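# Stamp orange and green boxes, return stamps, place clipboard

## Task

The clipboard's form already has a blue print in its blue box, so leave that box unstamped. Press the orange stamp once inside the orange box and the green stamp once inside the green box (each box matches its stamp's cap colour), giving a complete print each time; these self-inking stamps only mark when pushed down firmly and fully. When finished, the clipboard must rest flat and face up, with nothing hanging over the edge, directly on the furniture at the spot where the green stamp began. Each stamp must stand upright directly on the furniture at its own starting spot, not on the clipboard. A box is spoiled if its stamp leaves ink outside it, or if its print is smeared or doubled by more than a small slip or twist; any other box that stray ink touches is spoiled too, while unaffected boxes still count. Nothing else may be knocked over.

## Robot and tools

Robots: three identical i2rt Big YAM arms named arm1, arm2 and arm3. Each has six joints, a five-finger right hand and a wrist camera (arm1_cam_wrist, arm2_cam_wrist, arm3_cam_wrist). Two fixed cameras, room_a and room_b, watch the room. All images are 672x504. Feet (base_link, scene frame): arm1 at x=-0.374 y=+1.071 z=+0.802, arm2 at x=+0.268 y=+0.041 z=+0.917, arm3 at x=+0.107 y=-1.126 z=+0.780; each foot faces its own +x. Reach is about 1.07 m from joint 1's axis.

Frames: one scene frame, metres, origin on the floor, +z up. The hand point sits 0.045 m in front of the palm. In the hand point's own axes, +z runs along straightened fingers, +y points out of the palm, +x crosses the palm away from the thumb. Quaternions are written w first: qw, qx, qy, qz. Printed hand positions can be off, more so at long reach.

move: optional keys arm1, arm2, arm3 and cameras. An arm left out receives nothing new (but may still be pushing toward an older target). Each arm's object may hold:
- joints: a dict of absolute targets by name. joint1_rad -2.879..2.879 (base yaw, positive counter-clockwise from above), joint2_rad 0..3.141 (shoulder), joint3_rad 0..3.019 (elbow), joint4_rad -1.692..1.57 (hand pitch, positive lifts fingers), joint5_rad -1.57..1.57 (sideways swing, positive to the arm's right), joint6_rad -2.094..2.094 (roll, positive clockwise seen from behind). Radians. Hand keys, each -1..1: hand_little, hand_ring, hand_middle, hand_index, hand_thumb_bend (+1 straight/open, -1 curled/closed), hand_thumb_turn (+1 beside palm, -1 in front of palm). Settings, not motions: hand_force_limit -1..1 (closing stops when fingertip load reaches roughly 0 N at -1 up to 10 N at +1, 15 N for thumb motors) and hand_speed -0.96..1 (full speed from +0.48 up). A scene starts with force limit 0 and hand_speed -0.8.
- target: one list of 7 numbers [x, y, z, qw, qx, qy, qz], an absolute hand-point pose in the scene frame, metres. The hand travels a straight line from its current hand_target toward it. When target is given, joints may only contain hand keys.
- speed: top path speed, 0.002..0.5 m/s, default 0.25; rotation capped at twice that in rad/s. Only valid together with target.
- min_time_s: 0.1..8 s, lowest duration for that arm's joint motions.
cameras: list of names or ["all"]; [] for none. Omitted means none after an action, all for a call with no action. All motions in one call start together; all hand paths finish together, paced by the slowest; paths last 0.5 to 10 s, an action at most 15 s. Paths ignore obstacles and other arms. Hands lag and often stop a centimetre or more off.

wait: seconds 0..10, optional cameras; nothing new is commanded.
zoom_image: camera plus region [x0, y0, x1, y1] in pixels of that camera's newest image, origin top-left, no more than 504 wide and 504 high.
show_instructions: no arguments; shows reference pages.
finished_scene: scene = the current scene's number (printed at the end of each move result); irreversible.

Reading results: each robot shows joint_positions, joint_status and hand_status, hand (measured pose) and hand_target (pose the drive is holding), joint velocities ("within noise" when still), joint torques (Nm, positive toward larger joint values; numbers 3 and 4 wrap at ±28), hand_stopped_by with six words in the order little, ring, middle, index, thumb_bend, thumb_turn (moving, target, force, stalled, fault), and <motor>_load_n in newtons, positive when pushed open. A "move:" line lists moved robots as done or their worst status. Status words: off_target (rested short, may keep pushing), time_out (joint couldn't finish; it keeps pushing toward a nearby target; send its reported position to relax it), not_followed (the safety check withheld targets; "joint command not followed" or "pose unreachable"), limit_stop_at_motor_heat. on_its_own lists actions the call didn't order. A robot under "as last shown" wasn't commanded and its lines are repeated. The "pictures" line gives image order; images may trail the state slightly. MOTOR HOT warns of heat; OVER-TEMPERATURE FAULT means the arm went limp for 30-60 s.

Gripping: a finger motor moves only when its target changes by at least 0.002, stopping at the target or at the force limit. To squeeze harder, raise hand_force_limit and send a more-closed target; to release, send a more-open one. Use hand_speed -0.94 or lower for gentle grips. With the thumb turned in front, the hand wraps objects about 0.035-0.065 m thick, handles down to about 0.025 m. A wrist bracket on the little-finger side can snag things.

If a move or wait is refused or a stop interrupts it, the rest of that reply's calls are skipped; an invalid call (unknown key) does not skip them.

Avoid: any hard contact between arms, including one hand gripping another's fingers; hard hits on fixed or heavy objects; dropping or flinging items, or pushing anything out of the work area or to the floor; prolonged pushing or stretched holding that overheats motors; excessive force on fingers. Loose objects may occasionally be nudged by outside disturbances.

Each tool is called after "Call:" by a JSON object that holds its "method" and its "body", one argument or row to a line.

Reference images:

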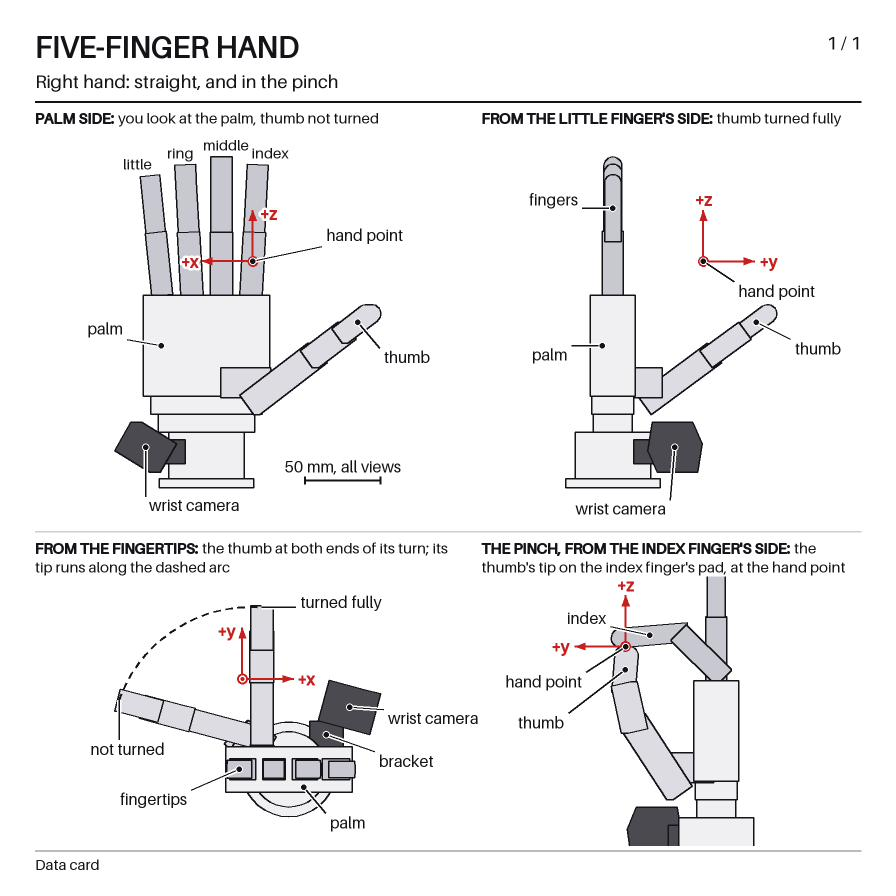

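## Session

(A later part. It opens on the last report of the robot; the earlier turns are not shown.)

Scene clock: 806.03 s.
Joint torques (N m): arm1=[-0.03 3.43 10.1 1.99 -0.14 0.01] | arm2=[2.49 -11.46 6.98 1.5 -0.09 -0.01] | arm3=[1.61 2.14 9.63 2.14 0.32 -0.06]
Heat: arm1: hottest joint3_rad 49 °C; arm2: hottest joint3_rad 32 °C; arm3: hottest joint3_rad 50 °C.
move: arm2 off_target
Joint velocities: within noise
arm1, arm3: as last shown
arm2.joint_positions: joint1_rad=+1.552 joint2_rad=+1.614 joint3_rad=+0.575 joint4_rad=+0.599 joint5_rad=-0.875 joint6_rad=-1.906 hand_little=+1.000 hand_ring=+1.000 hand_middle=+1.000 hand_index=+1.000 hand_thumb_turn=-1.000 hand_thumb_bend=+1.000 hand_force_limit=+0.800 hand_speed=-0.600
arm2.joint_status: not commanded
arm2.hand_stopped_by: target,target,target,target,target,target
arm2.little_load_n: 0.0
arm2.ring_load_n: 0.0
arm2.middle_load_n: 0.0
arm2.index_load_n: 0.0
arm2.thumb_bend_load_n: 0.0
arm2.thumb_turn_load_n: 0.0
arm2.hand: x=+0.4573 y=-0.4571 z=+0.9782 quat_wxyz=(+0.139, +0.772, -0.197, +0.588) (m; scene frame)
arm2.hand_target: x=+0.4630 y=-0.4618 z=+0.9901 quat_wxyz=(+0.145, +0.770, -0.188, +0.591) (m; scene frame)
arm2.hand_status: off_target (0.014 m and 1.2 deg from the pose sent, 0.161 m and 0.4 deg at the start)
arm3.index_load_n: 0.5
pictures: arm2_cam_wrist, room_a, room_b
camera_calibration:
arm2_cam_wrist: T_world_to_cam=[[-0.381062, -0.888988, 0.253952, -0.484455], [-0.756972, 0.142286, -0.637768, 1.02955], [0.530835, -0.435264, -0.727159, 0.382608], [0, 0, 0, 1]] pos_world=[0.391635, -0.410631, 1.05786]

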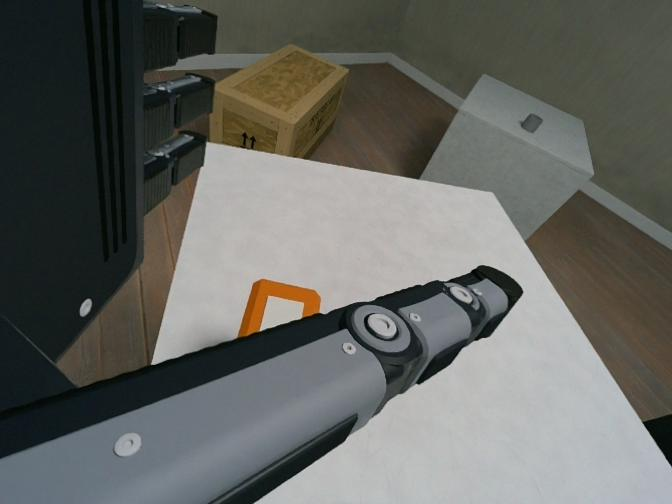

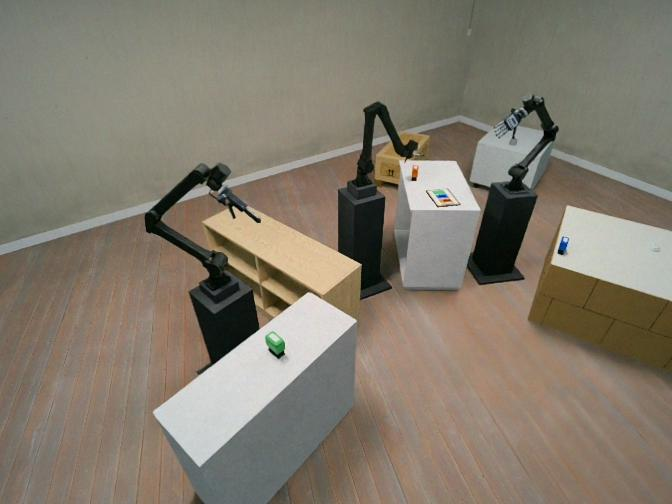

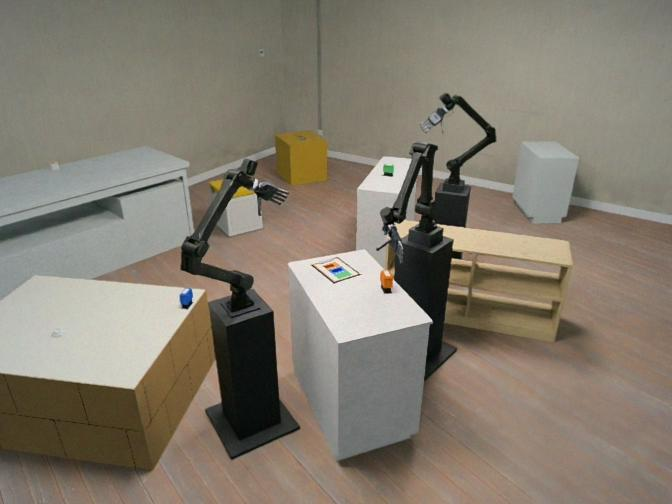

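Call:
{"method": "move", "body": {
  "arm2": {"target": [0.243, -0.545, 1.000, 0, 0.669, -0.743, 0], "speed": 0.2, "joints": {"hand_thumb_turn": 1, "hand_thumb_bend": 1, "hand_force_limit": 0, "hand_speed": -0.2}},
  "cameras": ["arm2_cam_wrist", "arm3_cam_wrist", "room_b"]
}}

Scene clock: 953.63 s.
Joint torques (N m): arm1=[-0.85 3.78 10.22 2.07 -0.09 0.01] | arm2=[0.97 -16.56 11.85 0.25 0.19 0.13] | arm3=[1.67 2.14 9.63 2.15 0.32 -0.07]
Heat: arm1: hottest joint3_rad 49 °C; arm2: hottest joint3_rad 34 °C; arm3: hottest joint3_rad 50 °C.
move: arm2 off_target
Joint velocities: within noise
arm1, arm3: as last shown
arm2.joint_positions: joint1_rad=+1.448 joint2_rad=+2.002 joint3_rad=+1.757 joint4_rad=-1.329 joint5_rad=+0.002 joint6_rad=-1.425 hand_little=+1.000 hand_ring=+1.000 hand_middle=+1.000 hand_index=+1.000 hand_thumb_turn=+1.000 hand_thumb_bend=+1.000 hand_force_limit=+0.000 hand_speed=-0.200
arm2.joint_status: all done
arm2.hand_stopped_by: target,target,target,target,target,target
arm2.little_load_n: 0.0
arm2.ring_load_n: 0.0
arm2.middle_load_n: 0.0
arm2.index_load_n: 0.0
arm2.thumb_bend_load_n: 0.0
arm2.thumb_turn_load_n: 0.0
arm2.hand: x=+0.2465 y=-0.5337 z=+1.0001 quat_wxyz=(-0.004, +0.676, -0.737, -0.002) (m; scene frame)
arm2.hand_target: x=+0.2431 y=-0.5446 z=+0.9999 quat_wxyz=(+0.000, +0.669, -0.743, +0.000) (m; scene frame)
arm2.hand_status: off_target (0.012 m and 1.2 deg from the pose sent, 0.233 m and 96.9 deg at the start)
arm3.index_load_n: 0.0
pictures: arm2_cam_wrist, arm3_cam_wrist, room_b
camera_calibration:
arm2_cam_wrist: T_world_to_cam=[[-0.980304, -0.197368, -0.00713228, 0.139367], [-0.169609, 0.822827, 0.542392, -0.0670848], [-0.101182, 0.532919, -0.840095, 1.26259], [0, 0, 0, 1]] pos_world=[0.252996, -0.590154, 1.09808]
arm3_cam_wrist: T_world_to_cam=[[0.996051, -0.0431672, -0.0775883, -0.0619824], [-0.0702376, -0.917647, -0.391141, -0.331736], [-0.0543142, 0.395046, -0.917054, 1.60798], [0, 0, 0, 1]] pos_world=[0.125773, -0.942317, 1.34004]

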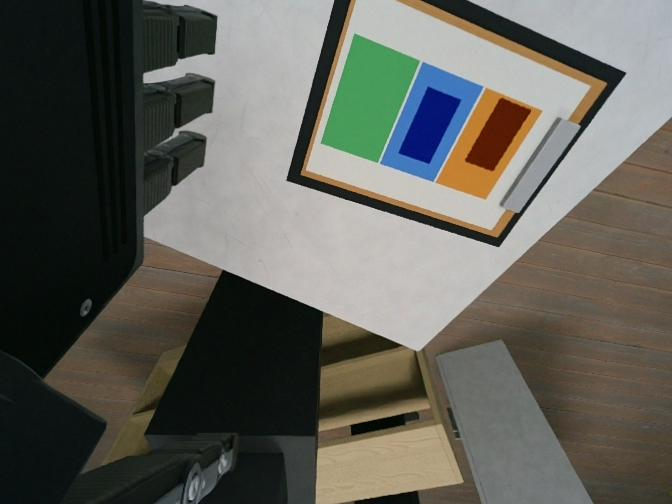

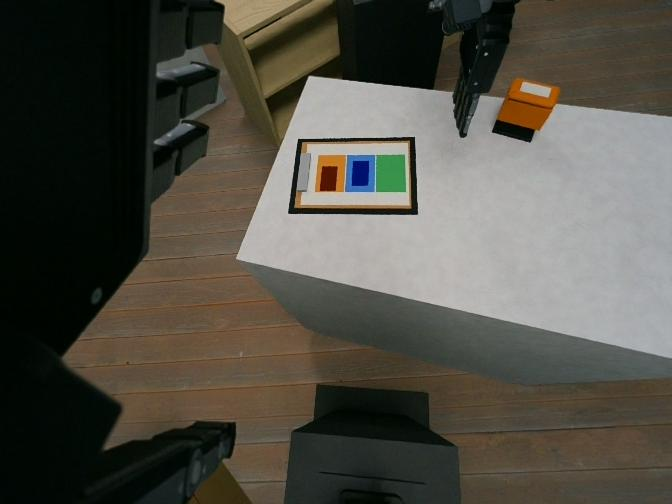

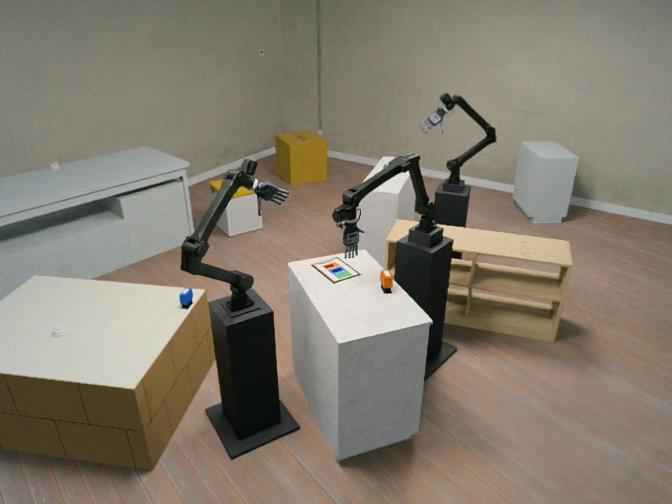

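Call:
{"method": "move", "body": {
  "arm2": {"target": [0.243, -0.547, 0.885, 0, 0.669, -0.743, 0], "speed": 0.15},
  "cameras": ["arm2_cam_wrist", "arm3_cam_wrist"]
}}

Call:
{"method": "zoom_image", "body": {
  "camera": "arm3_cam_wrist",
  "region": [280, 80, 480, 240]
}}

Scene clock: 967.13 s.
Joint torques (N m): arm1=[-0.67 3.66 10.15 2.22 -0.15 0.01] | arm2=[0.97 -17.73 8.18 0.84 0.19 0.11] | arm3=[1.67 2.08 9.62 2.14 0.32 -0.07]
Heat: arm1: hottest joint3_rad 49 °C; arm2: hottest joint3_rad 35 °C; arm3: hottest joint3_rad 50 °C.
move: arm2 done
Joint velocities: within noise
arm1.joint_positions: joint1_rad=+0.573 joint2_rad=+0.616 joint3_rad=+1.323 joint4_rad=-1.405 joint5_rad=+0.075 joint6_rad=-0.846 hand_little=+1.000 hand_ring=+1.000 hand_middle=+1.000 hand_index=+1.000 hand_thumb_turn=+1.000 hand_thumb_bend=+1.000 hand_force_limit=+0.000 hand_speed=-0.800
arm1.joint_status: not commanded
arm1.hand_stopped_by: target,target,target,target,target,target
arm1.little_load_n: 0.0
arm1.ring_load_n: 0.0
arm1.middle_load_n: 0.0
arm1.index_load_n: 0.0
arm1.thumb_bend_load_n: 0.0
arm1.thumb_turn_load_n: -0.5
arm1.hand: x=-0.5002 y=+0.9049 z=+1.2363 quat_wxyz=(+0.283, +0.161, -0.891, +0.317) (m; scene frame)
arm1.hand_target: x=-0.5001 y=+0.9051 z=+1.2451 quat_wxyz=(+0.289, +0.160, -0.886, +0.325) (m; scene frame)
arm1.hand_status: not commanded
arm2.joint_positions: joint1_rad=+1.448 joint2_rad=+2.125 joint3_rad=+1.667 joint4_rad=-1.104 joint5_rad=+0.002 joint6_rad=-1.425 hand_little=+1.000 hand_ring=+1.000 hand_middle=+1.000 hand_index=+1.000 hand_thumb_turn=+1.000 hand_thumb_bend=+1.000 hand_force_limit=+0.000 hand_speed=-0.200
arm2.joint_status: not commanded
arm2.hand_stopped_by: target,target,target,target,target,target
arm2.little_load_n: 0.0
arm2.ring_load_n: 0.0
arm2.middle_load_n: 0.0
arm2.index_load_n: 0.0
arm2.thumb_bend_load_n: 0.0
arm2.thumb_turn_load_n: 0.0
arm2.hand: x=+0.2477 y=-0.5454 z=+0.8941 quat_wxyz=(+0.000, +0.676, -0.737, +0.003) (m; scene frame)
arm2.hand_target: x=+0.2431 y=-0.5467 z=+0.8849 quat_wxyz=(+0.000, +0.669, -0.743, +0.000) (m; scene frame)
arm2.hand_status: done (0.010 m and 1.1 deg from the pose sent, 0.116 m and 1.2 deg at the start)
arm3.joint_positions: joint1_rad=-1.135 joint2_rad=+0.623 joint3_rad=+1.325 joint4_rad=-1.315 joint5_rad=+0.235 joint6_rad=-0.972 hand_little=+1.000 hand_ring=+1.000 hand_middle=+1.000 hand_index=+1.000 hand_thumb_turn=+1.000 hand_thumb_bend=+1.000 hand_force_limit=+0.000 hand_speed=-0.800
arm3.joint_status: not commanded
arm3.hand_stopped_by: target,target,target,target,target,target
arm3.little_load_n: 0.0
arm3.ring_load_n: 0.0
arm3.middle_load_n: 0.0
arm3.index_load_n: 0.0
arm3.thumb_bend_load_n: 0.0
arm3.thumb_turn_load_n: 0.0
arm3.hand: x=+0.1120 y=-0.8916 z=+1.2368 quat_wxyz=(-0.398, +0.738, +0.486, +0.246) (m; scene frame)
arm3.hand_target: x=+0.1085 y=-0.8916 z=+1.2504 quat_wxyz=(-0.414, +0.730, +0.485, +0.247) (m; scene frame)
arm3.hand_status: not commanded
pictures: arm2_cam_wrist, arm3_cam_wrist
camera_calibration:
arm2_cam_wrist: T_world_to_cam=[[-0.980305, -0.197408, -0.00558901, 0.136163], [-0.170012, 0.829183, 0.532496, 0.0126756], [-0.100485, 0.522959, -0.846414, 1.17989], [0, 0, 0, 1]] pos_world=[0.254197, -0.600663, 0.992683]
arm3_cam_wrist: T_world_to_cam=[[0.996051, -0.0431672, -0.0775883, -0.0619824], [-0.0702376, -0.917647, -0.391141, -0.331736], [-0.0543142, 0.395046, -0.917054, 1.60798], [0, 0, 0, 1]] pos_world=[0.125773, -0.942317, 1.34004]

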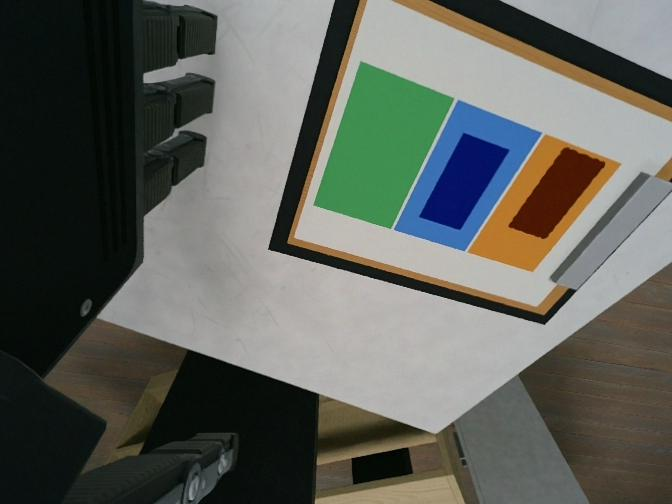

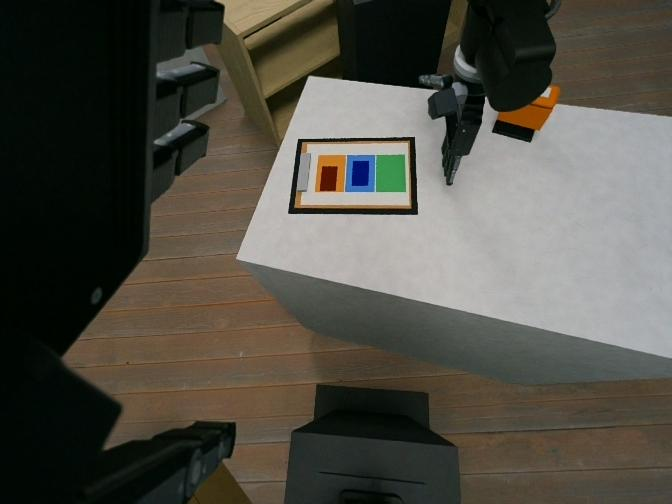

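Scaled by 2.520 from the camera's 672x504 image, which has a finer 960x720 frame.

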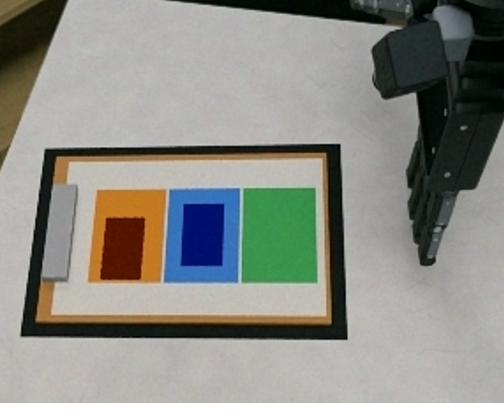

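Call:
{"method": "move", "body": {
  "arm2": {"target": [0.243, -0.547, 0.852, 0, 0.669, -0.743, 0], "speed": 0.06},
  "cameras": ["arm3_cam_wrist"]
}}

Call:
{"method": "zoom_image", "body": {
  "camera": "arm3_cam_wrist",
  "region": [280, 80, 480, 240]
}}

Scene clock: 971.10 s.
Joint torques (N m): arm1=[-1.38 3.66 10.13 2.13 -0.15 0.03] | arm2=[0.91 -18.02 7.69 0.87 0.19 0.12] | arm3=[1.61 2.14 9.63 2.15 0.33 -0.06]
Heat: arm1: hottest joint3_rad 49 °C; arm2: hottest joint3_rad 35 °C; arm3: hottest joint3_rad 50 °C.
move: arm2 off_target
Joint velocities: within noise
arm1, arm3: as last shown
arm1.thumb_turn_load_n: 0.0
arm2.joint_positions: joint1_rad=+1.448 joint2_rad=+2.165 joint3_rad=+1.649 joint4_rad=-1.040 joint5_rad=+0.002 joint6_rad=-1.425 hand_little=+1.000 hand_ring=+1.000 hand_middle=+1.000 hand_index=+1.000 hand_thumb_turn=+1.000 hand_thumb_bend=+1.000 hand_force_limit=+0.000 hand_speed=-0.200
arm2.joint_status: not commanded
arm2.hand_stopped_by: target,target,target,target,target,target
arm2.little_load_n: -0.5
arm2.ring_load_n: 0.0
arm2.middle_load_n: 0.0
arm2.index_load_n: 0.0
arm2.thumb_bend_load_n: 0.0
arm2.thumb_turn_load_n: 0.0
arm2.hand: x=+0.2480 y=-0.5480 z=+0.8643 quat_wxyz=(+0.002, +0.676, -0.737, +0.005) (m; scene frame)
arm2.hand_target: x=+0.2432 y=-0.5468 z=+0.8522 quat_wxyz=(+0.000, +0.669, -0.743, +0.000) (m; scene frame)
arm2.hand_status: off_target (0.013 m and 1.3 deg from the pose sent, 0.042 m and 1.1 deg at the start)
arm3.index_load_n: -0.5
pictures: arm3_cam_wrist
camera_calibration:
arm3_cam_wrist: T_world_to_cam=[[0.996051, -0.0431672, -0.0775883, -0.0619824], [-0.0702376, -0.917647, -0.391141, -0.331736], [-0.0543142, 0.395046, -0.917054, 1.60798], [0, 0, 0, 1]] pos_world=[0.125773, -0.942317, 1.34004]

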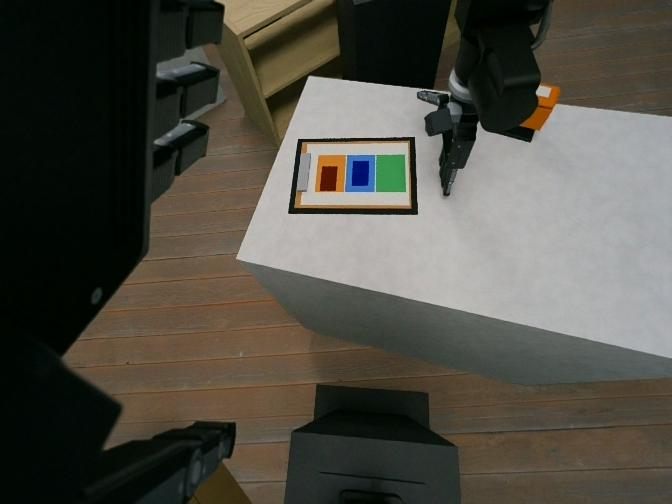

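Scaled by 2.520 from the camera's 672x504 image, which has a finer 960x720 frame.

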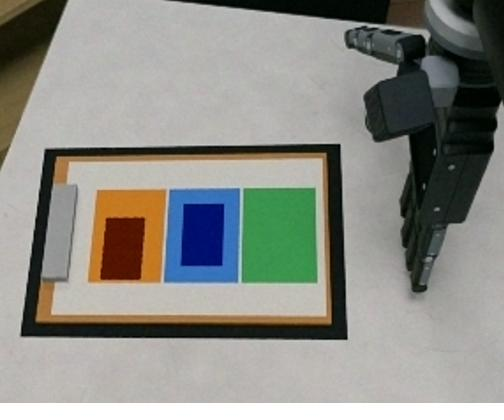

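Call:
{"method": "move", "body": {
  "arm2": {"target": [0.243, -0.545, 0.842, 0, 0.669, -0.743, 0], "speed": 0.04},
  "cameras": []
}}

Call:
{"method": "move", "body": {
  "arm2": {"target": [0.243, -0.544, 0.834, 0, 0.669, -0.743, 0], "speed": 0.04},
  "cameras": ["arm3_cam_wrist"]
}}

Call:
{"method": "zoom_image", "body": {
  "camera": "arm3_cam_wrist",
  "region": [280, 80, 480, 240]
}}

Scene clock: 976.40 s.
Joint torques (N m): arm1=[-0.44 3.6 10.11 2.13 -0.12 0.02] | arm2=[0.91 -17.44 7.35 0.84 0.19 0.12] | arm3=[1.67 2.2 9.65 2.13 0.32 -0.07]
Heat: arm1: hottest joint3_rad 49 °C; arm2: hottest joint3_rad 35 °C; arm3: hottest joint3_rad 50 °C.
move: arm2 off_target
Joint velocities: within noise
arm1, arm3: as last shown
arm2.joint_positions: joint1_rad=+1.448 joint2_rad=+2.169 joint3_rad=+1.639 joint4_rad=-1.018 joint5_rad=+0.002 joint6_rad=-1.425 hand_little=+1.000 hand_ring=+1.000 hand_middle=+1.000 hand_index=+1.000 hand_thumb_turn=+1.000 hand_thumb_bend=+1.000 hand_force_limit=+0.000 hand_speed=-0.200
arm2.joint_status: not commanded
arm2.hand_stopped_by: target,target,target,target,target,target
arm2.little_load_n: 0.0
arm2.ring_load_n: 0.0
arm2.middle_load_n: 0.0
arm2.index_load_n: 0.0
arm2.thumb_bend_load_n: 0.0
arm2.thumb_turn_load_n: 0.0
arm2.hand: x=+0.2480 y=-0.5483 z=+0.8578 quat_wxyz=(+0.005, +0.676, -0.737, +0.008) (m; scene frame)
arm2.hand_target: x=+0.2432 y=-0.5446 z=+0.8422 quat_wxyz=(+0.000, +0.669, -0.743, +0.000) (m; scene frame)
arm2.hand_status: off_target (0.017 m and 1.5 deg from the pose sent, 0.023 m and 1.3 deg at the start)
arm3.index_load_n: 0.0
pictures: none
No camera images: "cameras" was empty.

Scene clock: 977.37 s.
Joint torques (N m): arm1=[-0.97 3.78 10.17 2.22 -0.16 0.02] | arm2=[1.03 -17.79 7.3 0.87 0.19 0.12] | arm3=[1.61 2.14 9.62 2.14 0.33 -0.07]
Heat: arm1: hottest joint3_rad 49 °C; arm2: hottest joint3_rad 35 °C; arm3: hottest joint3_rad 50 °C.
move: arm2 off_target
Joint velocities: within noise
arm1, arm3: as last shown
arm2.joint_positions: joint1_rad=+1.448 joint2_rad=+2.178 joint3_rad=+1.631 joint4_rad=-1.001 joint5_rad=+0.002 joint6_rad=-1.425 hand_little=+1.000 hand_ring=+1.000 hand_middle=+1.000 hand_index=+1.000 hand_thumb_turn=+1.000 hand_thumb_bend=+1.000 hand_force_limit=+0.000 hand_speed=-0.200
arm2.joint_status: not commanded
arm2.hand_stopped_by: target,target,target,target,target,target
arm2.little_load_n: 0.0
arm2.ring_load_n: 0.0
arm2.middle_load_n: 0.0
arm2.index_load_n: 0.0
arm2.thumb_bend_load_n: 0.0
arm2.thumb_turn_load_n: 0.0
arm2.hand: x=+0.2480 y=-0.5475 z=+0.8500 quat_wxyz=(+0.005, +0.676, -0.737, +0.008) (m; scene frame)
arm2.hand_target: x=+0.2432 y=-0.5435 z=+0.8342 quat_wxyz=(+0.000, +0.669, -0.743, +0.000) (m; scene frame)
arm2.hand_status: off_target (0.017 m and 1.5 deg from the pose sent, 0.025 m and 1.5 deg at the start)
pictures: arm3_cam_wrist
camera_calibration:
arm3_cam_wrist: T_world_to_cam=[[0.996051, -0.0431672, -0.0775883, -0.0619824], [-0.0702376, -0.917647, -0.391141, -0.331736], [-0.0543142, 0.395046, -0.917054, 1.60798], [0, 0, 0, 1]] pos_world=[0.125773, -0.942317, 1.34004]

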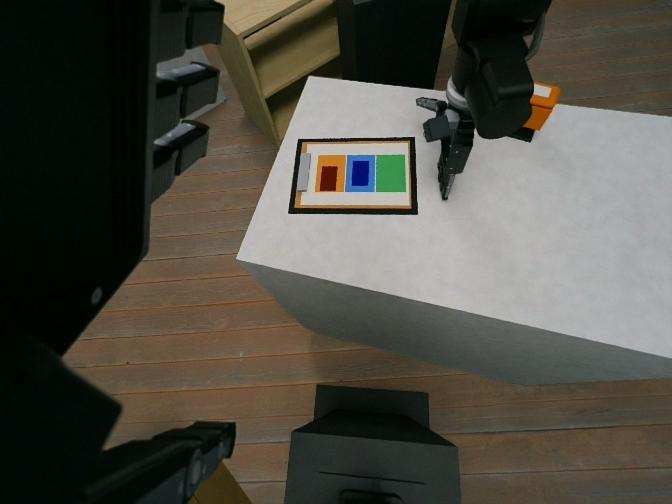

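Scaled by 2.520 from the camera's 672x504 image, which has a finer 960x720 frame.

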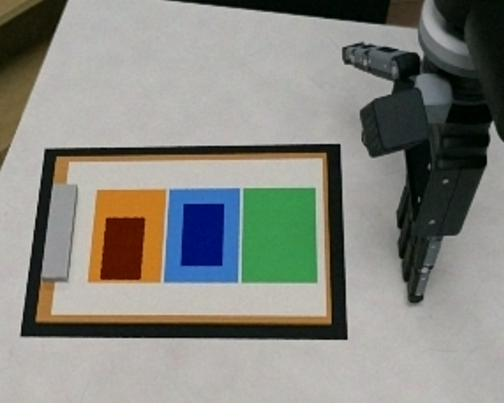

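Call:
{"method": "move", "body": {
  "arm2": {"target": [0.243, -0.543, 0.829, 0, 0.669, -0.743, 0], "speed": 0.03},
  "cameras": []
}}

Call:
{"method": "move", "body": {
  "arm2": {"target": [0.243, -0.542, 0.825, 0, 0.669, -0.743, 0], "speed": 0.03},
  "cameras": ["arm3_cam_wrist"]
}}

Call:
{"method": "zoom_image", "body": {
  "camera": "arm3_cam_wrist",
  "region": [380, 130, 480, 210]
}}

Scene clock: 983.47 s.
Joint torques (N m): arm1=[-0.85 3.9 10.03 1.99 -0.17 -0.02] | arm2=[0.97 -17.03 6.89 1.21 0.19 0.12] | arm3=[1.61 2.08 9.63 2.15 0.32 -0.06]
Heat: arm1: hottest joint3_rad 49 °C; arm2: hottest joint3_rad 35 °C; arm3: hottest joint3_rad 50 °C.
move: arm2 off_target
Joint velocities: within noise
arm1, arm3: as last shown
arm2.joint_positions: joint1_rad=+1.448 joint2_rad=+2.178 joint3_rad=+1.629 joint4_rad=-0.998 joint5_rad=+0.002 joint6_rad=-1.425 hand_little=+1.000 hand_ring=+1.000 hand_middle=+1.000 hand_index=+1.000 hand_thumb_turn=+1.000 hand_thumb_bend=+1.000 hand_force_limit=+0.000 hand_speed=-0.200
arm2.joint_status: not commanded
arm2.hand_stopped_by: target,target,target,target,target,target
arm2.little_load_n: 0.0
arm2.ring_load_n: 0.0
arm2.middle_load_n: -0.5
arm2.index_load_n: 0.0
arm2.thumb_bend_load_n: 0.0
arm2.thumb_turn_load_n: 0.0
arm2.hand: x=+0.2480 y=-0.5474 z=+0.8494 quat_wxyz=(+0.005, +0.676, -0.737, +0.009) (m; scene frame)
arm2.hand_target: x=+0.2432 y=-0.5424 z=+0.8295 quat_wxyz=(+0.000, +0.669, -0.743, +0.000) (m; scene frame)
arm2.hand_status: off_target (0.021 m and 1.6 deg from the pose sent, 0.022 m and 1.5 deg at the start)
pictures: none
No camera images: "cameras" was empty.

Scene clock: 984.43 s.
Joint torques (N m): arm1=[-0.38 3.49 10.04 2.24 -0.13 0.04] | arm2=[0.97 -16.85 6.56 1.47 0.19 0.12] | arm3=[1.73 2.14 9.63 2.15 0.32 -0.07]
Heat: arm1: hottest joint3_rad 49 °C; arm2: hottest joint3_rad 35 °C; arm3: hottest joint3_rad 50 °C.
move: arm2 off_target
Joint velocities: within noise
arm1, arm3: as last shown
arm2.joint_positions: joint1_rad=+1.448 joint2_rad=+2.178 joint3_rad=+1.627 joint4_rad=-0.996 joint5_rad=+0.002 joint6_rad=-1.425 hand_little=+1.000 hand_ring=+1.000 hand_middle=+1.000 hand_index=+1.000 hand_thumb_turn=+1.000 hand_thumb_bend=+1.000 hand_force_limit=+0.000 hand_speed=-0.200
arm2.joint_status: not commanded
arm2.hand_stopped_by: target,target,target,target,target,target
arm2.little_load_n: 0.0
arm2.ring_load_n: 0.0
arm2.middle_load_n: 0.0
arm2.index_load_n: 0.0
arm2.thumb_bend_load_n: 0.0
arm2.thumb_turn_load_n: 0.0
arm2.hand: x=+0.2480 y=-0.5470 z=+0.8486 quat_wxyz=(+0.005, +0.676, -0.737, +0.009) (m; scene frame)
arm2.hand_target: x=+0.2432 y=-0.5412 z=+0.8256 quat_wxyz=(+0.000, +0.669, -0.743, +0.000) (m; scene frame)
arm2.hand_status: off_target (0.025 m and 1.6 deg from the pose sent, 0.025 m and 1.6 deg at the start)
pictures: arm3_cam_wrist
camera_calibration:
arm3_cam_wrist: T_world_to_cam=[[0.996051, -0.0431672, -0.0775883, -0.0619824], [-0.0702376, -0.917647, -0.391141, -0.331736], [-0.0543142, 0.395046, -0.917054, 1.60798], [0, 0, 0, 1]] pos_world=[0.125773, -0.942317, 1.34004]

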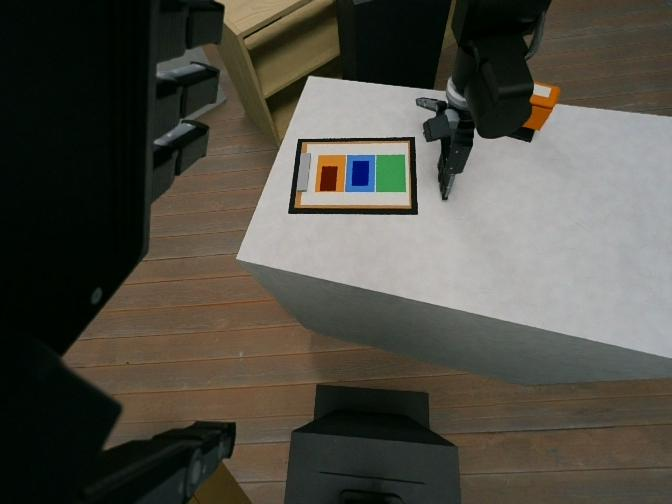

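Scaled by 5.040 from the camera's 672x504 image, which has a finer 960x720 frame.

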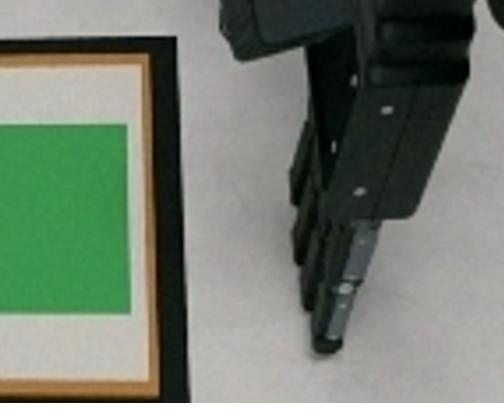

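Call:
{"method": "move", "body": {
  "arm2": {"target": [0.190, -0.537, 0.832, 0, 0.669, -0.743, 0], "speed": 0.06},
  "cameras": ["arm3_cam_wrist"]
}}

Call:
{"method": "zoom_image", "body": {
  "camera": "arm3_cam_wrist",
  "region": [280, 80, 480, 240]
}}

Scene clock: 992.53 s.
Joint torques (N m): arm1=[-0.44 3.55 10.04 2.15 -0.09 0.03] | arm2=[-0.73 -18.08 5.94 0.91 0.89 -0.15] | arm3=[1.67 2.14 9.63 2.13 0.32 -0.07]
Heat: arm1: hottest joint3_rad 49 °C; arm2: hottest joint3_rad 35 °C; arm3: hottest joint3_rad 50 °C.
move: arm2 off_target
Joint velocities: within noise
arm1, arm3: as last shown
arm1.thumb_turn_load_n: -0.5
arm2.joint_positions: joint1_rad=+1.382 joint2_rad=+2.172 joint3_rad=+1.615 joint4_rad=-0.984 joint5_rad=-0.018 joint6_rad=-1.483 hand_little=+1.000 hand_ring=+1.000 hand_middle=+1.000 hand_index=+1.000 hand_thumb_turn=+1.000 hand_thumb_bend=+1.000 hand_force_limit=+0.000 hand_speed=-0.200
arm2.joint_status: not commanded
arm2.hand_stopped_by: target,target,target,target,target,target
arm2.little_load_n: 0.0
arm2.ring_load_n: 0.0
arm2.middle_load_n: 0.5
arm2.index_load_n: 0.0
arm2.thumb_bend_load_n: -0.5
arm2.thumb_turn_load_n: 0.0
arm2.hand: x=+0.2109 y=-0.5461 z=+0.8467 quat_wxyz=(+0.000, +0.673, -0.739, +0.017) (m; scene frame)
arm2.hand_target: x=+0.1907 y=-0.5364 z=+0.8326 quat_wxyz=(+0.000, +0.669, -0.743, +0.000) (m; scene frame)
arm2.hand_status: off_target (0.027 m and 2.0 deg from the pose sent, 0.061 m and 1.6 deg at the start)
pictures: arm3_cam_wrist
camera_calibration:
arm3_cam_wrist: T_world_to_cam=[[0.996051, -0.0431672, -0.0775883, -0.0619824], [-0.0702376, -0.917647, -0.391141, -0.331736], [-0.0543142, 0.395046, -0.917054, 1.60798], [0, 0, 0, 1]] pos_world=[0.125773, -0.942317, 1.34004]

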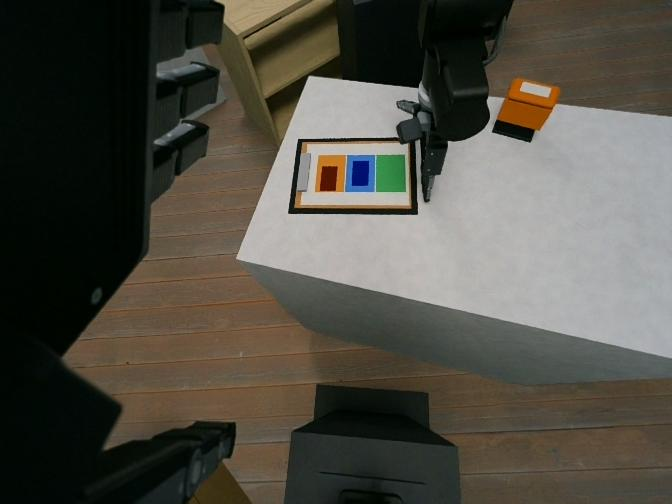

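Scaled by 2.520 from the camera's 672x504 image, which has a finer 960x720 frame.

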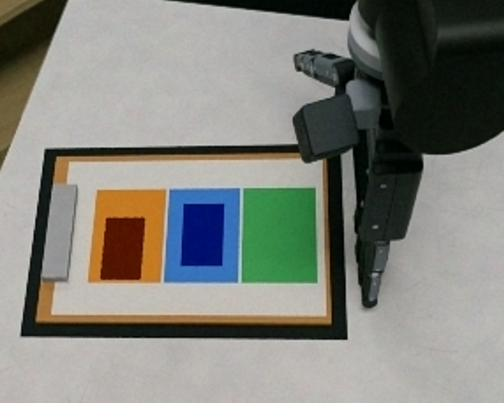

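Call:
{"method": "move", "body": {
  "arm2": {"target": [0.160, -0.530, 0.833, 0, 0.669, -0.743, 0], "speed": 0.06},
  "cameras": ["arm3_cam_wrist"]
}}

Call:
{"method": "zoom_image", "body": {
  "camera": "arm3_cam_wrist",
  "region": [260, 80, 460, 240]
}}

Scene clock: 996.70 s.
Joint torques (N m): arm1=[-0.67 3.31 10.06 2.11 -0.13 0.05] | arm2=[-1.03 -18.08 5.7 0.87 0.88 -0.16] | arm3=[1.61 2.08 9.63 2.14 0.32 -0.07]
Heat: arm1: hottest joint3_rad 49 °C; arm2: hottest joint3_rad 35 °C; arm3: hottest joint3_rad 50 °C.
move: arm2 off_target
Joint velocities: within noise
arm1, arm3: as last shown
arm1.thumb_turn_load_n: 0.0
arm2.joint_positions: joint1_rad=+1.335 joint2_rad=+2.162 joint3_rad=+1.596 joint4_rad=-0.975 joint5_rad=-0.018 joint6_rad=-1.533 hand_little=+1.000 hand_ring=+1.000 hand_middle=+1.000 hand_index=+1.000 hand_thumb_turn=+1.000 hand_thumb_bend=+1.000 hand_force_limit=+0.000 hand_speed=-0.200
arm2.joint_status: not commanded
arm2.hand_stopped_by: target,target,target,target,target,target
arm2.little_load_n: 0.0
arm2.ring_load_n: 0.0
arm2.middle_load_n: 0.5
arm2.index_load_n: 0.0
arm2.thumb_bend_load_n: -0.5
arm2.thumb_turn_load_n: 0.0
arm2.hand: x=+0.1818 y=-0.5412 z=+0.8467 quat_wxyz=(+0.001, +0.674, -0.738, +0.017) (m; scene frame)
arm2.hand_target: x=+0.1608 y=-0.5294 z=+0.8335 quat_wxyz=(-0.001, +0.669, -0.743, +0.000) (m; scene frame)
arm2.hand_status: off_target (0.028 m and 2.1 deg from the pose sent, 0.055 m and 2.0 deg at the start)
pictures: arm3_cam_wrist
camera_calibration:
arm3_cam_wrist: T_world_to_cam=[[0.996051, -0.0431672, -0.0775883, -0.0619824], [-0.0702376, -0.917647, -0.391141, -0.331736], [-0.0543142, 0.395046, -0.917054, 1.60798], [0, 0, 0, 1]] pos_world=[0.125773, -0.942317, 1.34004]

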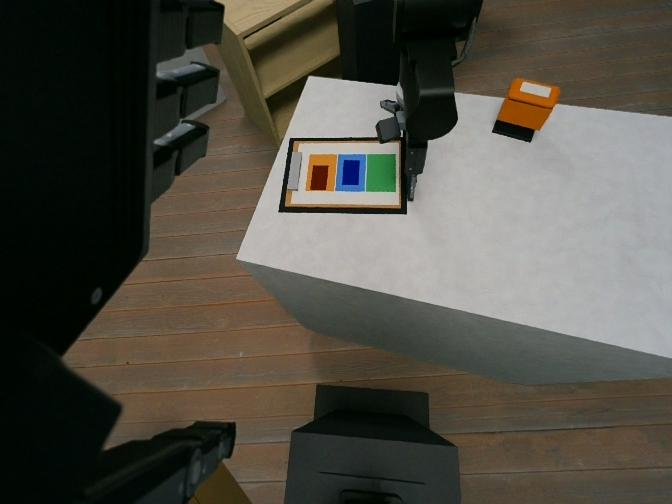

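Scaled by 2.520 from the camera's 672x504 image, which has a finer 960x720 frame.

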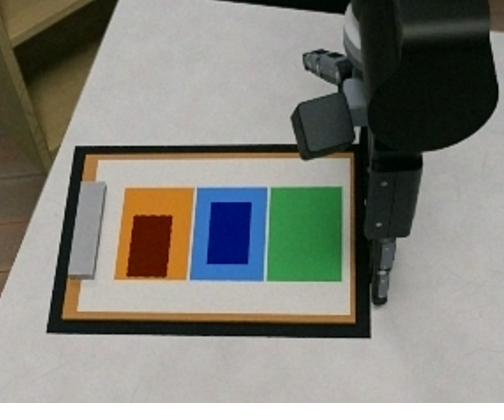

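Call:
{"method": "move", "body": {
  "arm2": {"target": [0.115, -0.524, 0.833, 0, 0.669, -0.743, 0], "speed": 0.07},
  "cameras": ["arm3_cam_wrist"]
}}

Call:
{"method": "zoom_image", "body": {
  "camera": "arm3_cam_wrist",
  "region": [240, 80, 440, 240]
}}

Scene clock: 1001.80 s.
Joint torques (N m): arm1=[-0.62 3.55 10 2.15 -0.12 0.04] | arm2=[-1.03 -17.79 6.06 0.84 0.88 -0.19] | arm3=[1.61 2.08 9.63 2.17 0.32 -0.07]
Heat: arm1: hottest joint3_rad 49 °C; arm2: hottest joint3_rad 34 °C; arm3: hottest joint3_rad 50 °C.
move: arm2 off_target
Joint velocities: within noise
arm1.joint_positions: joint1_rad=+0.573 joint2_rad=+0.616 joint3_rad=+1.323 joint4_rad=-1.405 joint5_rad=+0.075 joint6_rad=-0.846 hand_little=+1.000 hand_ring=+1.000 hand_middle=+1.000 hand_index=+1.000 hand_thumb_turn=+1.000 hand_thumb_bend=+1.000 hand_force_limit=+0.000 hand_speed=-0.800
arm1.joint_status: not commanded
arm1.hand_stopped_by: target,target,target,target,target,target
arm1.little_load_n: 0.0
arm1.ring_load_n: 0.0
arm1.middle_load_n: 0.0
arm1.index_load_n: 0.0
arm1.thumb_bend_load_n: -0.5
arm1.thumb_turn_load_n: 0.0
arm1.hand: x=-0.5002 y=+0.9049 z=+1.2363 quat_wxyz=(+0.283, +0.161, -0.891, +0.317) (m; scene frame)
arm1.hand_target: x=-0.5001 y=+0.9051 z=+1.2451 quat_wxyz=(+0.289, +0.160, -0.886, +0.325) (m; scene frame)
arm1.hand_status: not commanded
arm2.joint_positions: joint1_rad=+1.261 joint2_rad=+2.158 joint3_rad=+1.589 joint4_rad=-0.973 joint5_rad=-0.019 joint6_rad=-1.607 hand_little=+1.000 hand_ring=+1.000 hand_middle=+1.000 hand_index=+1.000 hand_thumb_turn=+1.000 hand_thumb_bend=+1.000 hand_force_limit=+0.000 hand_speed=-0.200
arm2.joint_status: not commanded
arm2.hand_stopped_by: target,target,target,target,target,target
arm2.little_load_n: 0.0
arm2.ring_load_n: 0.0
arm2.middle_load_n: 0.5
arm2.index_load_n: 0.0
arm2.thumb_bend_load_n: 0.0
arm2.thumb_turn_load_n: 0.0
arm2.hand: x=+0.1364 y=-0.5357 z=+0.8468 quat_wxyz=(+0.002, +0.674, -0.738, +0.016) (m; scene frame)
arm2.hand_target: x=+0.1159 y=-0.5235 z=+0.8335 quat_wxyz=(+0.000, +0.669, -0.743, +0.000) (m; scene frame)
arm2.hand_status: off_target (0.028 m and 2.1 deg from the pose sent, 0.070 m and 2.1 deg at the start)
arm3.joint_positions: joint1_rad=-1.135 joint2_rad=+0.623 joint3_rad=+1.325 joint4_rad=-1.315 joint5_rad=+0.235 joint6_rad=-0.972 hand_little=+1.000 hand_ring=+1.000 hand_middle=+1.000 hand_index=+1.000 hand_thumb_turn=+1.000 hand_thumb_bend=+1.000 hand_force_limit=+0.000 hand_speed=-0.800
arm3.joint_status: not commanded
arm3.hand_stopped_by: target,target,target,target,target,target
arm3.little_load_n: 0.0
arm3.ring_load_n: 0.0
arm3.middle_load_n: 0.0
arm3.index_load_n: 0.0
arm3.thumb_bend_load_n: 0.0
arm3.thumb_turn_load_n: 0.0
arm3.hand: x=+0.1120 y=-0.8916 z=+1.2368 quat_wxyz=(-0.398, +0.738, +0.486, +0.246) (m; scene frame)
arm3.hand_target: x=+0.1085 y=-0.8916 z=+1.2504 quat_wxyz=(-0.414, +0.730, +0.485, +0.247) (m; scene frame)
arm3.hand_status: not commanded
pictures: arm3_cam_wrist
camera_calibration:
arm3_cam_wrist: T_world_to_cam=[[0.996051, -0.0431672, -0.0775883, -0.0619824], [-0.0702376, -0.917647, -0.391141, -0.331736], [-0.0543142, 0.395046, -0.917054, 1.60798], [0, 0, 0, 1]] pos_world=[0.125773, -0.942317, 1.34004]

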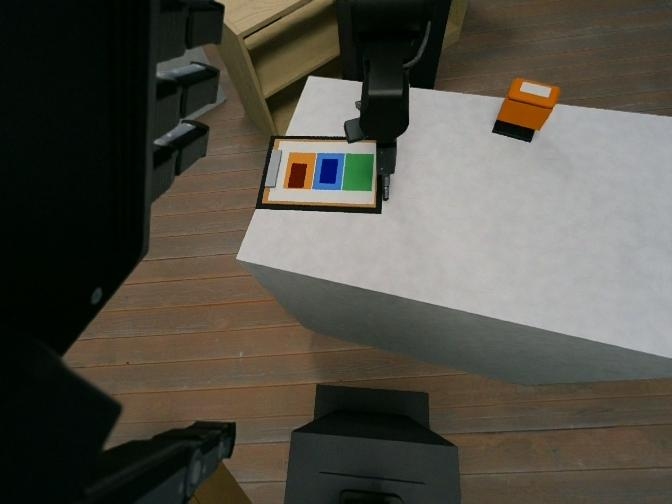

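Scaled by 2.520 from the camera's 672x504 image, which has a finer 960x720 frame.

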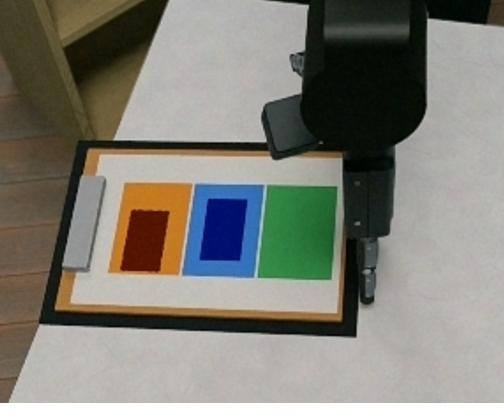

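Call:
{"method": "move", "body": {
  "arm2": {"target": [0.085, -0.524, 0.833, 0, 0.669, -0.743, 0], "speed": 0.07},
  "cameras": ["arm3_cam_wrist"]
}}

Call:
{"method": "zoom_image", "body": {
  "camera": "arm3_cam_wrist",
  "region": [220, 80, 420, 240]
}}

Scene clock: 1014.23 s.
Joint torques (N m): arm1=[-0.15 3.37 9.95 2.11 -0.11 0] | arm2=[-0.97 -16.85 7.91 0.49 0.89 -0.17] | arm3=[1.73 2.14 9.63 2.15 0.32 -0.06]
Heat: arm1: hottest joint3_rad 49 °C; arm2: hottest joint3_rad 34 °C; arm3: hottest joint3_rad 50 °C.
move: arm2 off_target
Joint velocities: within noise
arm1, arm3: as last shown
arm1.thumb_bend_load_n: 0.0
arm2.joint_positions: joint1_rad=+1.211 joint2_rad=+2.158 joint3_rad=+1.589 joint4_rad=-0.973 joint5_rad=-0.019 joint6_rad=-1.655 hand_little=+1.000 hand_ring=+1.000 hand_middle=+1.000 hand_index=+1.000 hand_thumb_turn=+1.000 hand_thumb_bend=+1.000 hand_force_limit=+0.000 hand_speed=-0.200
arm2.joint_status: not commanded
arm2.hand_stopped_by: target,target,target,target,target,target
arm2.little_load_n: 0.0
arm2.ring_load_n: 0.0
arm2.middle_load_n: 0.5
arm2.index_load_n: -0.5
arm2.thumb_bend_load_n: 0.0
arm2.thumb_turn_load_n: 0.0
arm2.hand: x=+0.1062 y=-0.5312 z=+0.8467 quat_wxyz=(+0.003, +0.674, -0.739, +0.016) (m; scene frame)
arm2.hand_target: x=+0.0857 y=-0.5233 z=+0.8334 quat_wxyz=(+0.000, +0.669, -0.743, +0.000) (m; scene frame)
arm2.hand_status: off_target (0.026 m and 2.0 deg from the pose sent, 0.054 m and 2.1 deg at the start)
pictures: arm3_cam_wrist
camera_calibration:
arm3_cam_wrist: T_world_to_cam=[[0.996051, -0.0431672, -0.0775883, -0.0619824], [-0.0702376, -0.917647, -0.391141, -0.331736], [-0.0543142, 0.395046, -0.917054, 1.60798], [0, 0, 0, 1]] pos_world=[0.125773, -0.942317, 1.34004]

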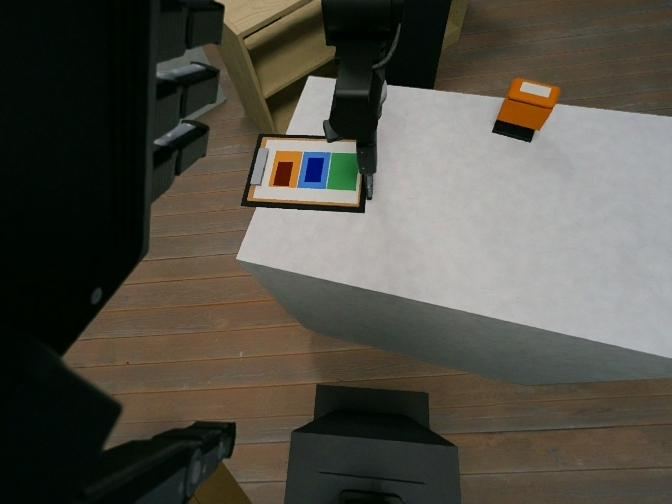

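Scaled by 2.520 from the camera's 672x504 image, which has a finer 960x720 frame.

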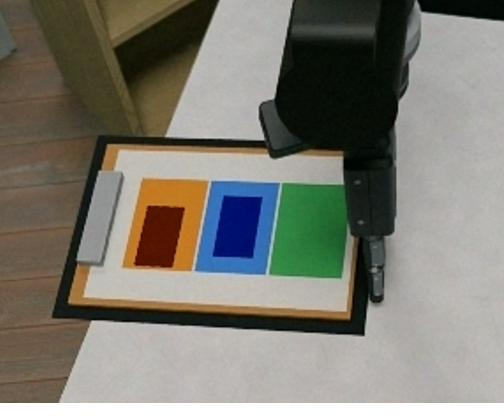

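Call:
{"method": "move", "body": {
  "arm2": {"target": [0.061, -0.521, 0.833, 0, 0.669, -0.743, 0], "speed": 0.07},
  "cameras": ["arm3_cam_wrist"]
}}

Call:
{"method": "zoom_image", "body": {
  "camera": "arm3_cam_wrist",
  "region": [220, 80, 420, 240]
}}

Scene clock: 1020.00 s.
Joint torques (N m): arm1=[-0.44 3.31 9.87 2.13 -0.14 0.02] | arm2=[-0.73 -16.62 8.58 0.34 0.84 -0.15] | arm3=[1.61 2.14 9.63 2.13 0.32 -0.06]
Heat: arm1: hottest joint3_rad 49 °C; arm2: hottest joint3_rad 34 °C; arm3: hottest joint3_rad 50 °C.
move: arm2 off_target
Joint velocities: within noise
arm1, arm3: as last shown
arm2.joint_positions: joint1_rad=+1.171 joint2_rad=+2.158 joint3_rad=+1.591 joint4_rad=-0.973 joint5_rad=-0.018 joint6_rad=-1.695 hand_little=+1.000 hand_ring=+1.000 hand_middle=+1.000 hand_index=+1.000 hand_thumb_turn=+1.000 hand_thumb_bend=+1.000 hand_force_limit=+0.000 hand_speed=-0.200
arm2.joint_status: not commanded
arm2.hand_stopped_by: target,target,target,target,target,target
arm2.little_load_n: 0.0
arm2.ring_load_n: 0.0
arm2.middle_load_n: 0.5
arm2.index_load_n: 0.0
arm2.thumb_bend_load_n: 0.0
arm2.thumb_turn_load_n: 0.0
arm2.hand: x=+0.0811 y=-0.5268 z=+0.8472 quat_wxyz=(+0.004, +0.673, -0.739, +0.016) (m; scene frame)
arm2.hand_target: x=+0.0615 y=-0.5202 z=+0.8334 quat_wxyz=(+0.000, +0.669, -0.743, +0.000) (m; scene frame)
arm2.hand_status: off_target (0.025 m and 2.0 deg from the pose sent, 0.048 m and 2.0 deg at the start)
arm3.index_load_n: -0.5
pictures: arm3_cam_wrist
camera_calibration:
arm3_cam_wrist: T_world_to_cam=[[0.996051, -0.0431672, -0.0775883, -0.0619824], [-0.0702376, -0.917647, -0.391141, -0.331736], [-0.0543142, 0.395046, -0.917054, 1.60798], [0, 0, 0, 1]] pos_world=[0.125773, -0.942317, 1.34004]

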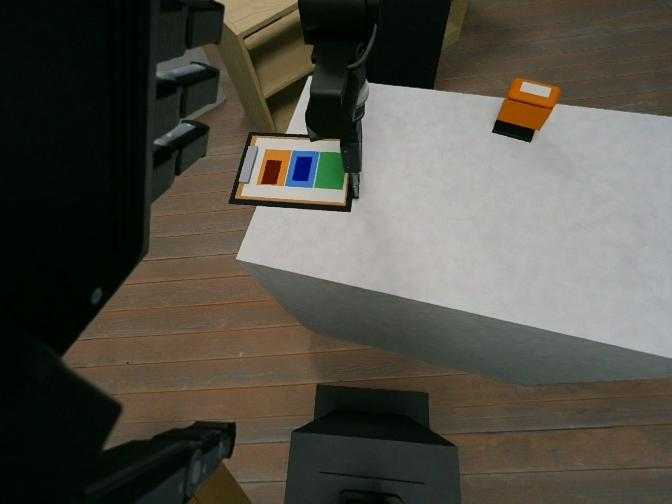

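Scaled by 2.520 from the camera's 672x504 image, which has a finer 960x720 frame.

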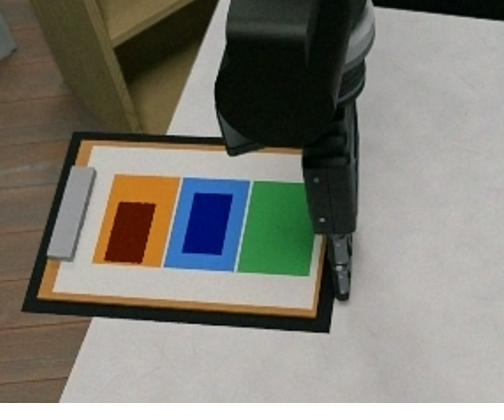

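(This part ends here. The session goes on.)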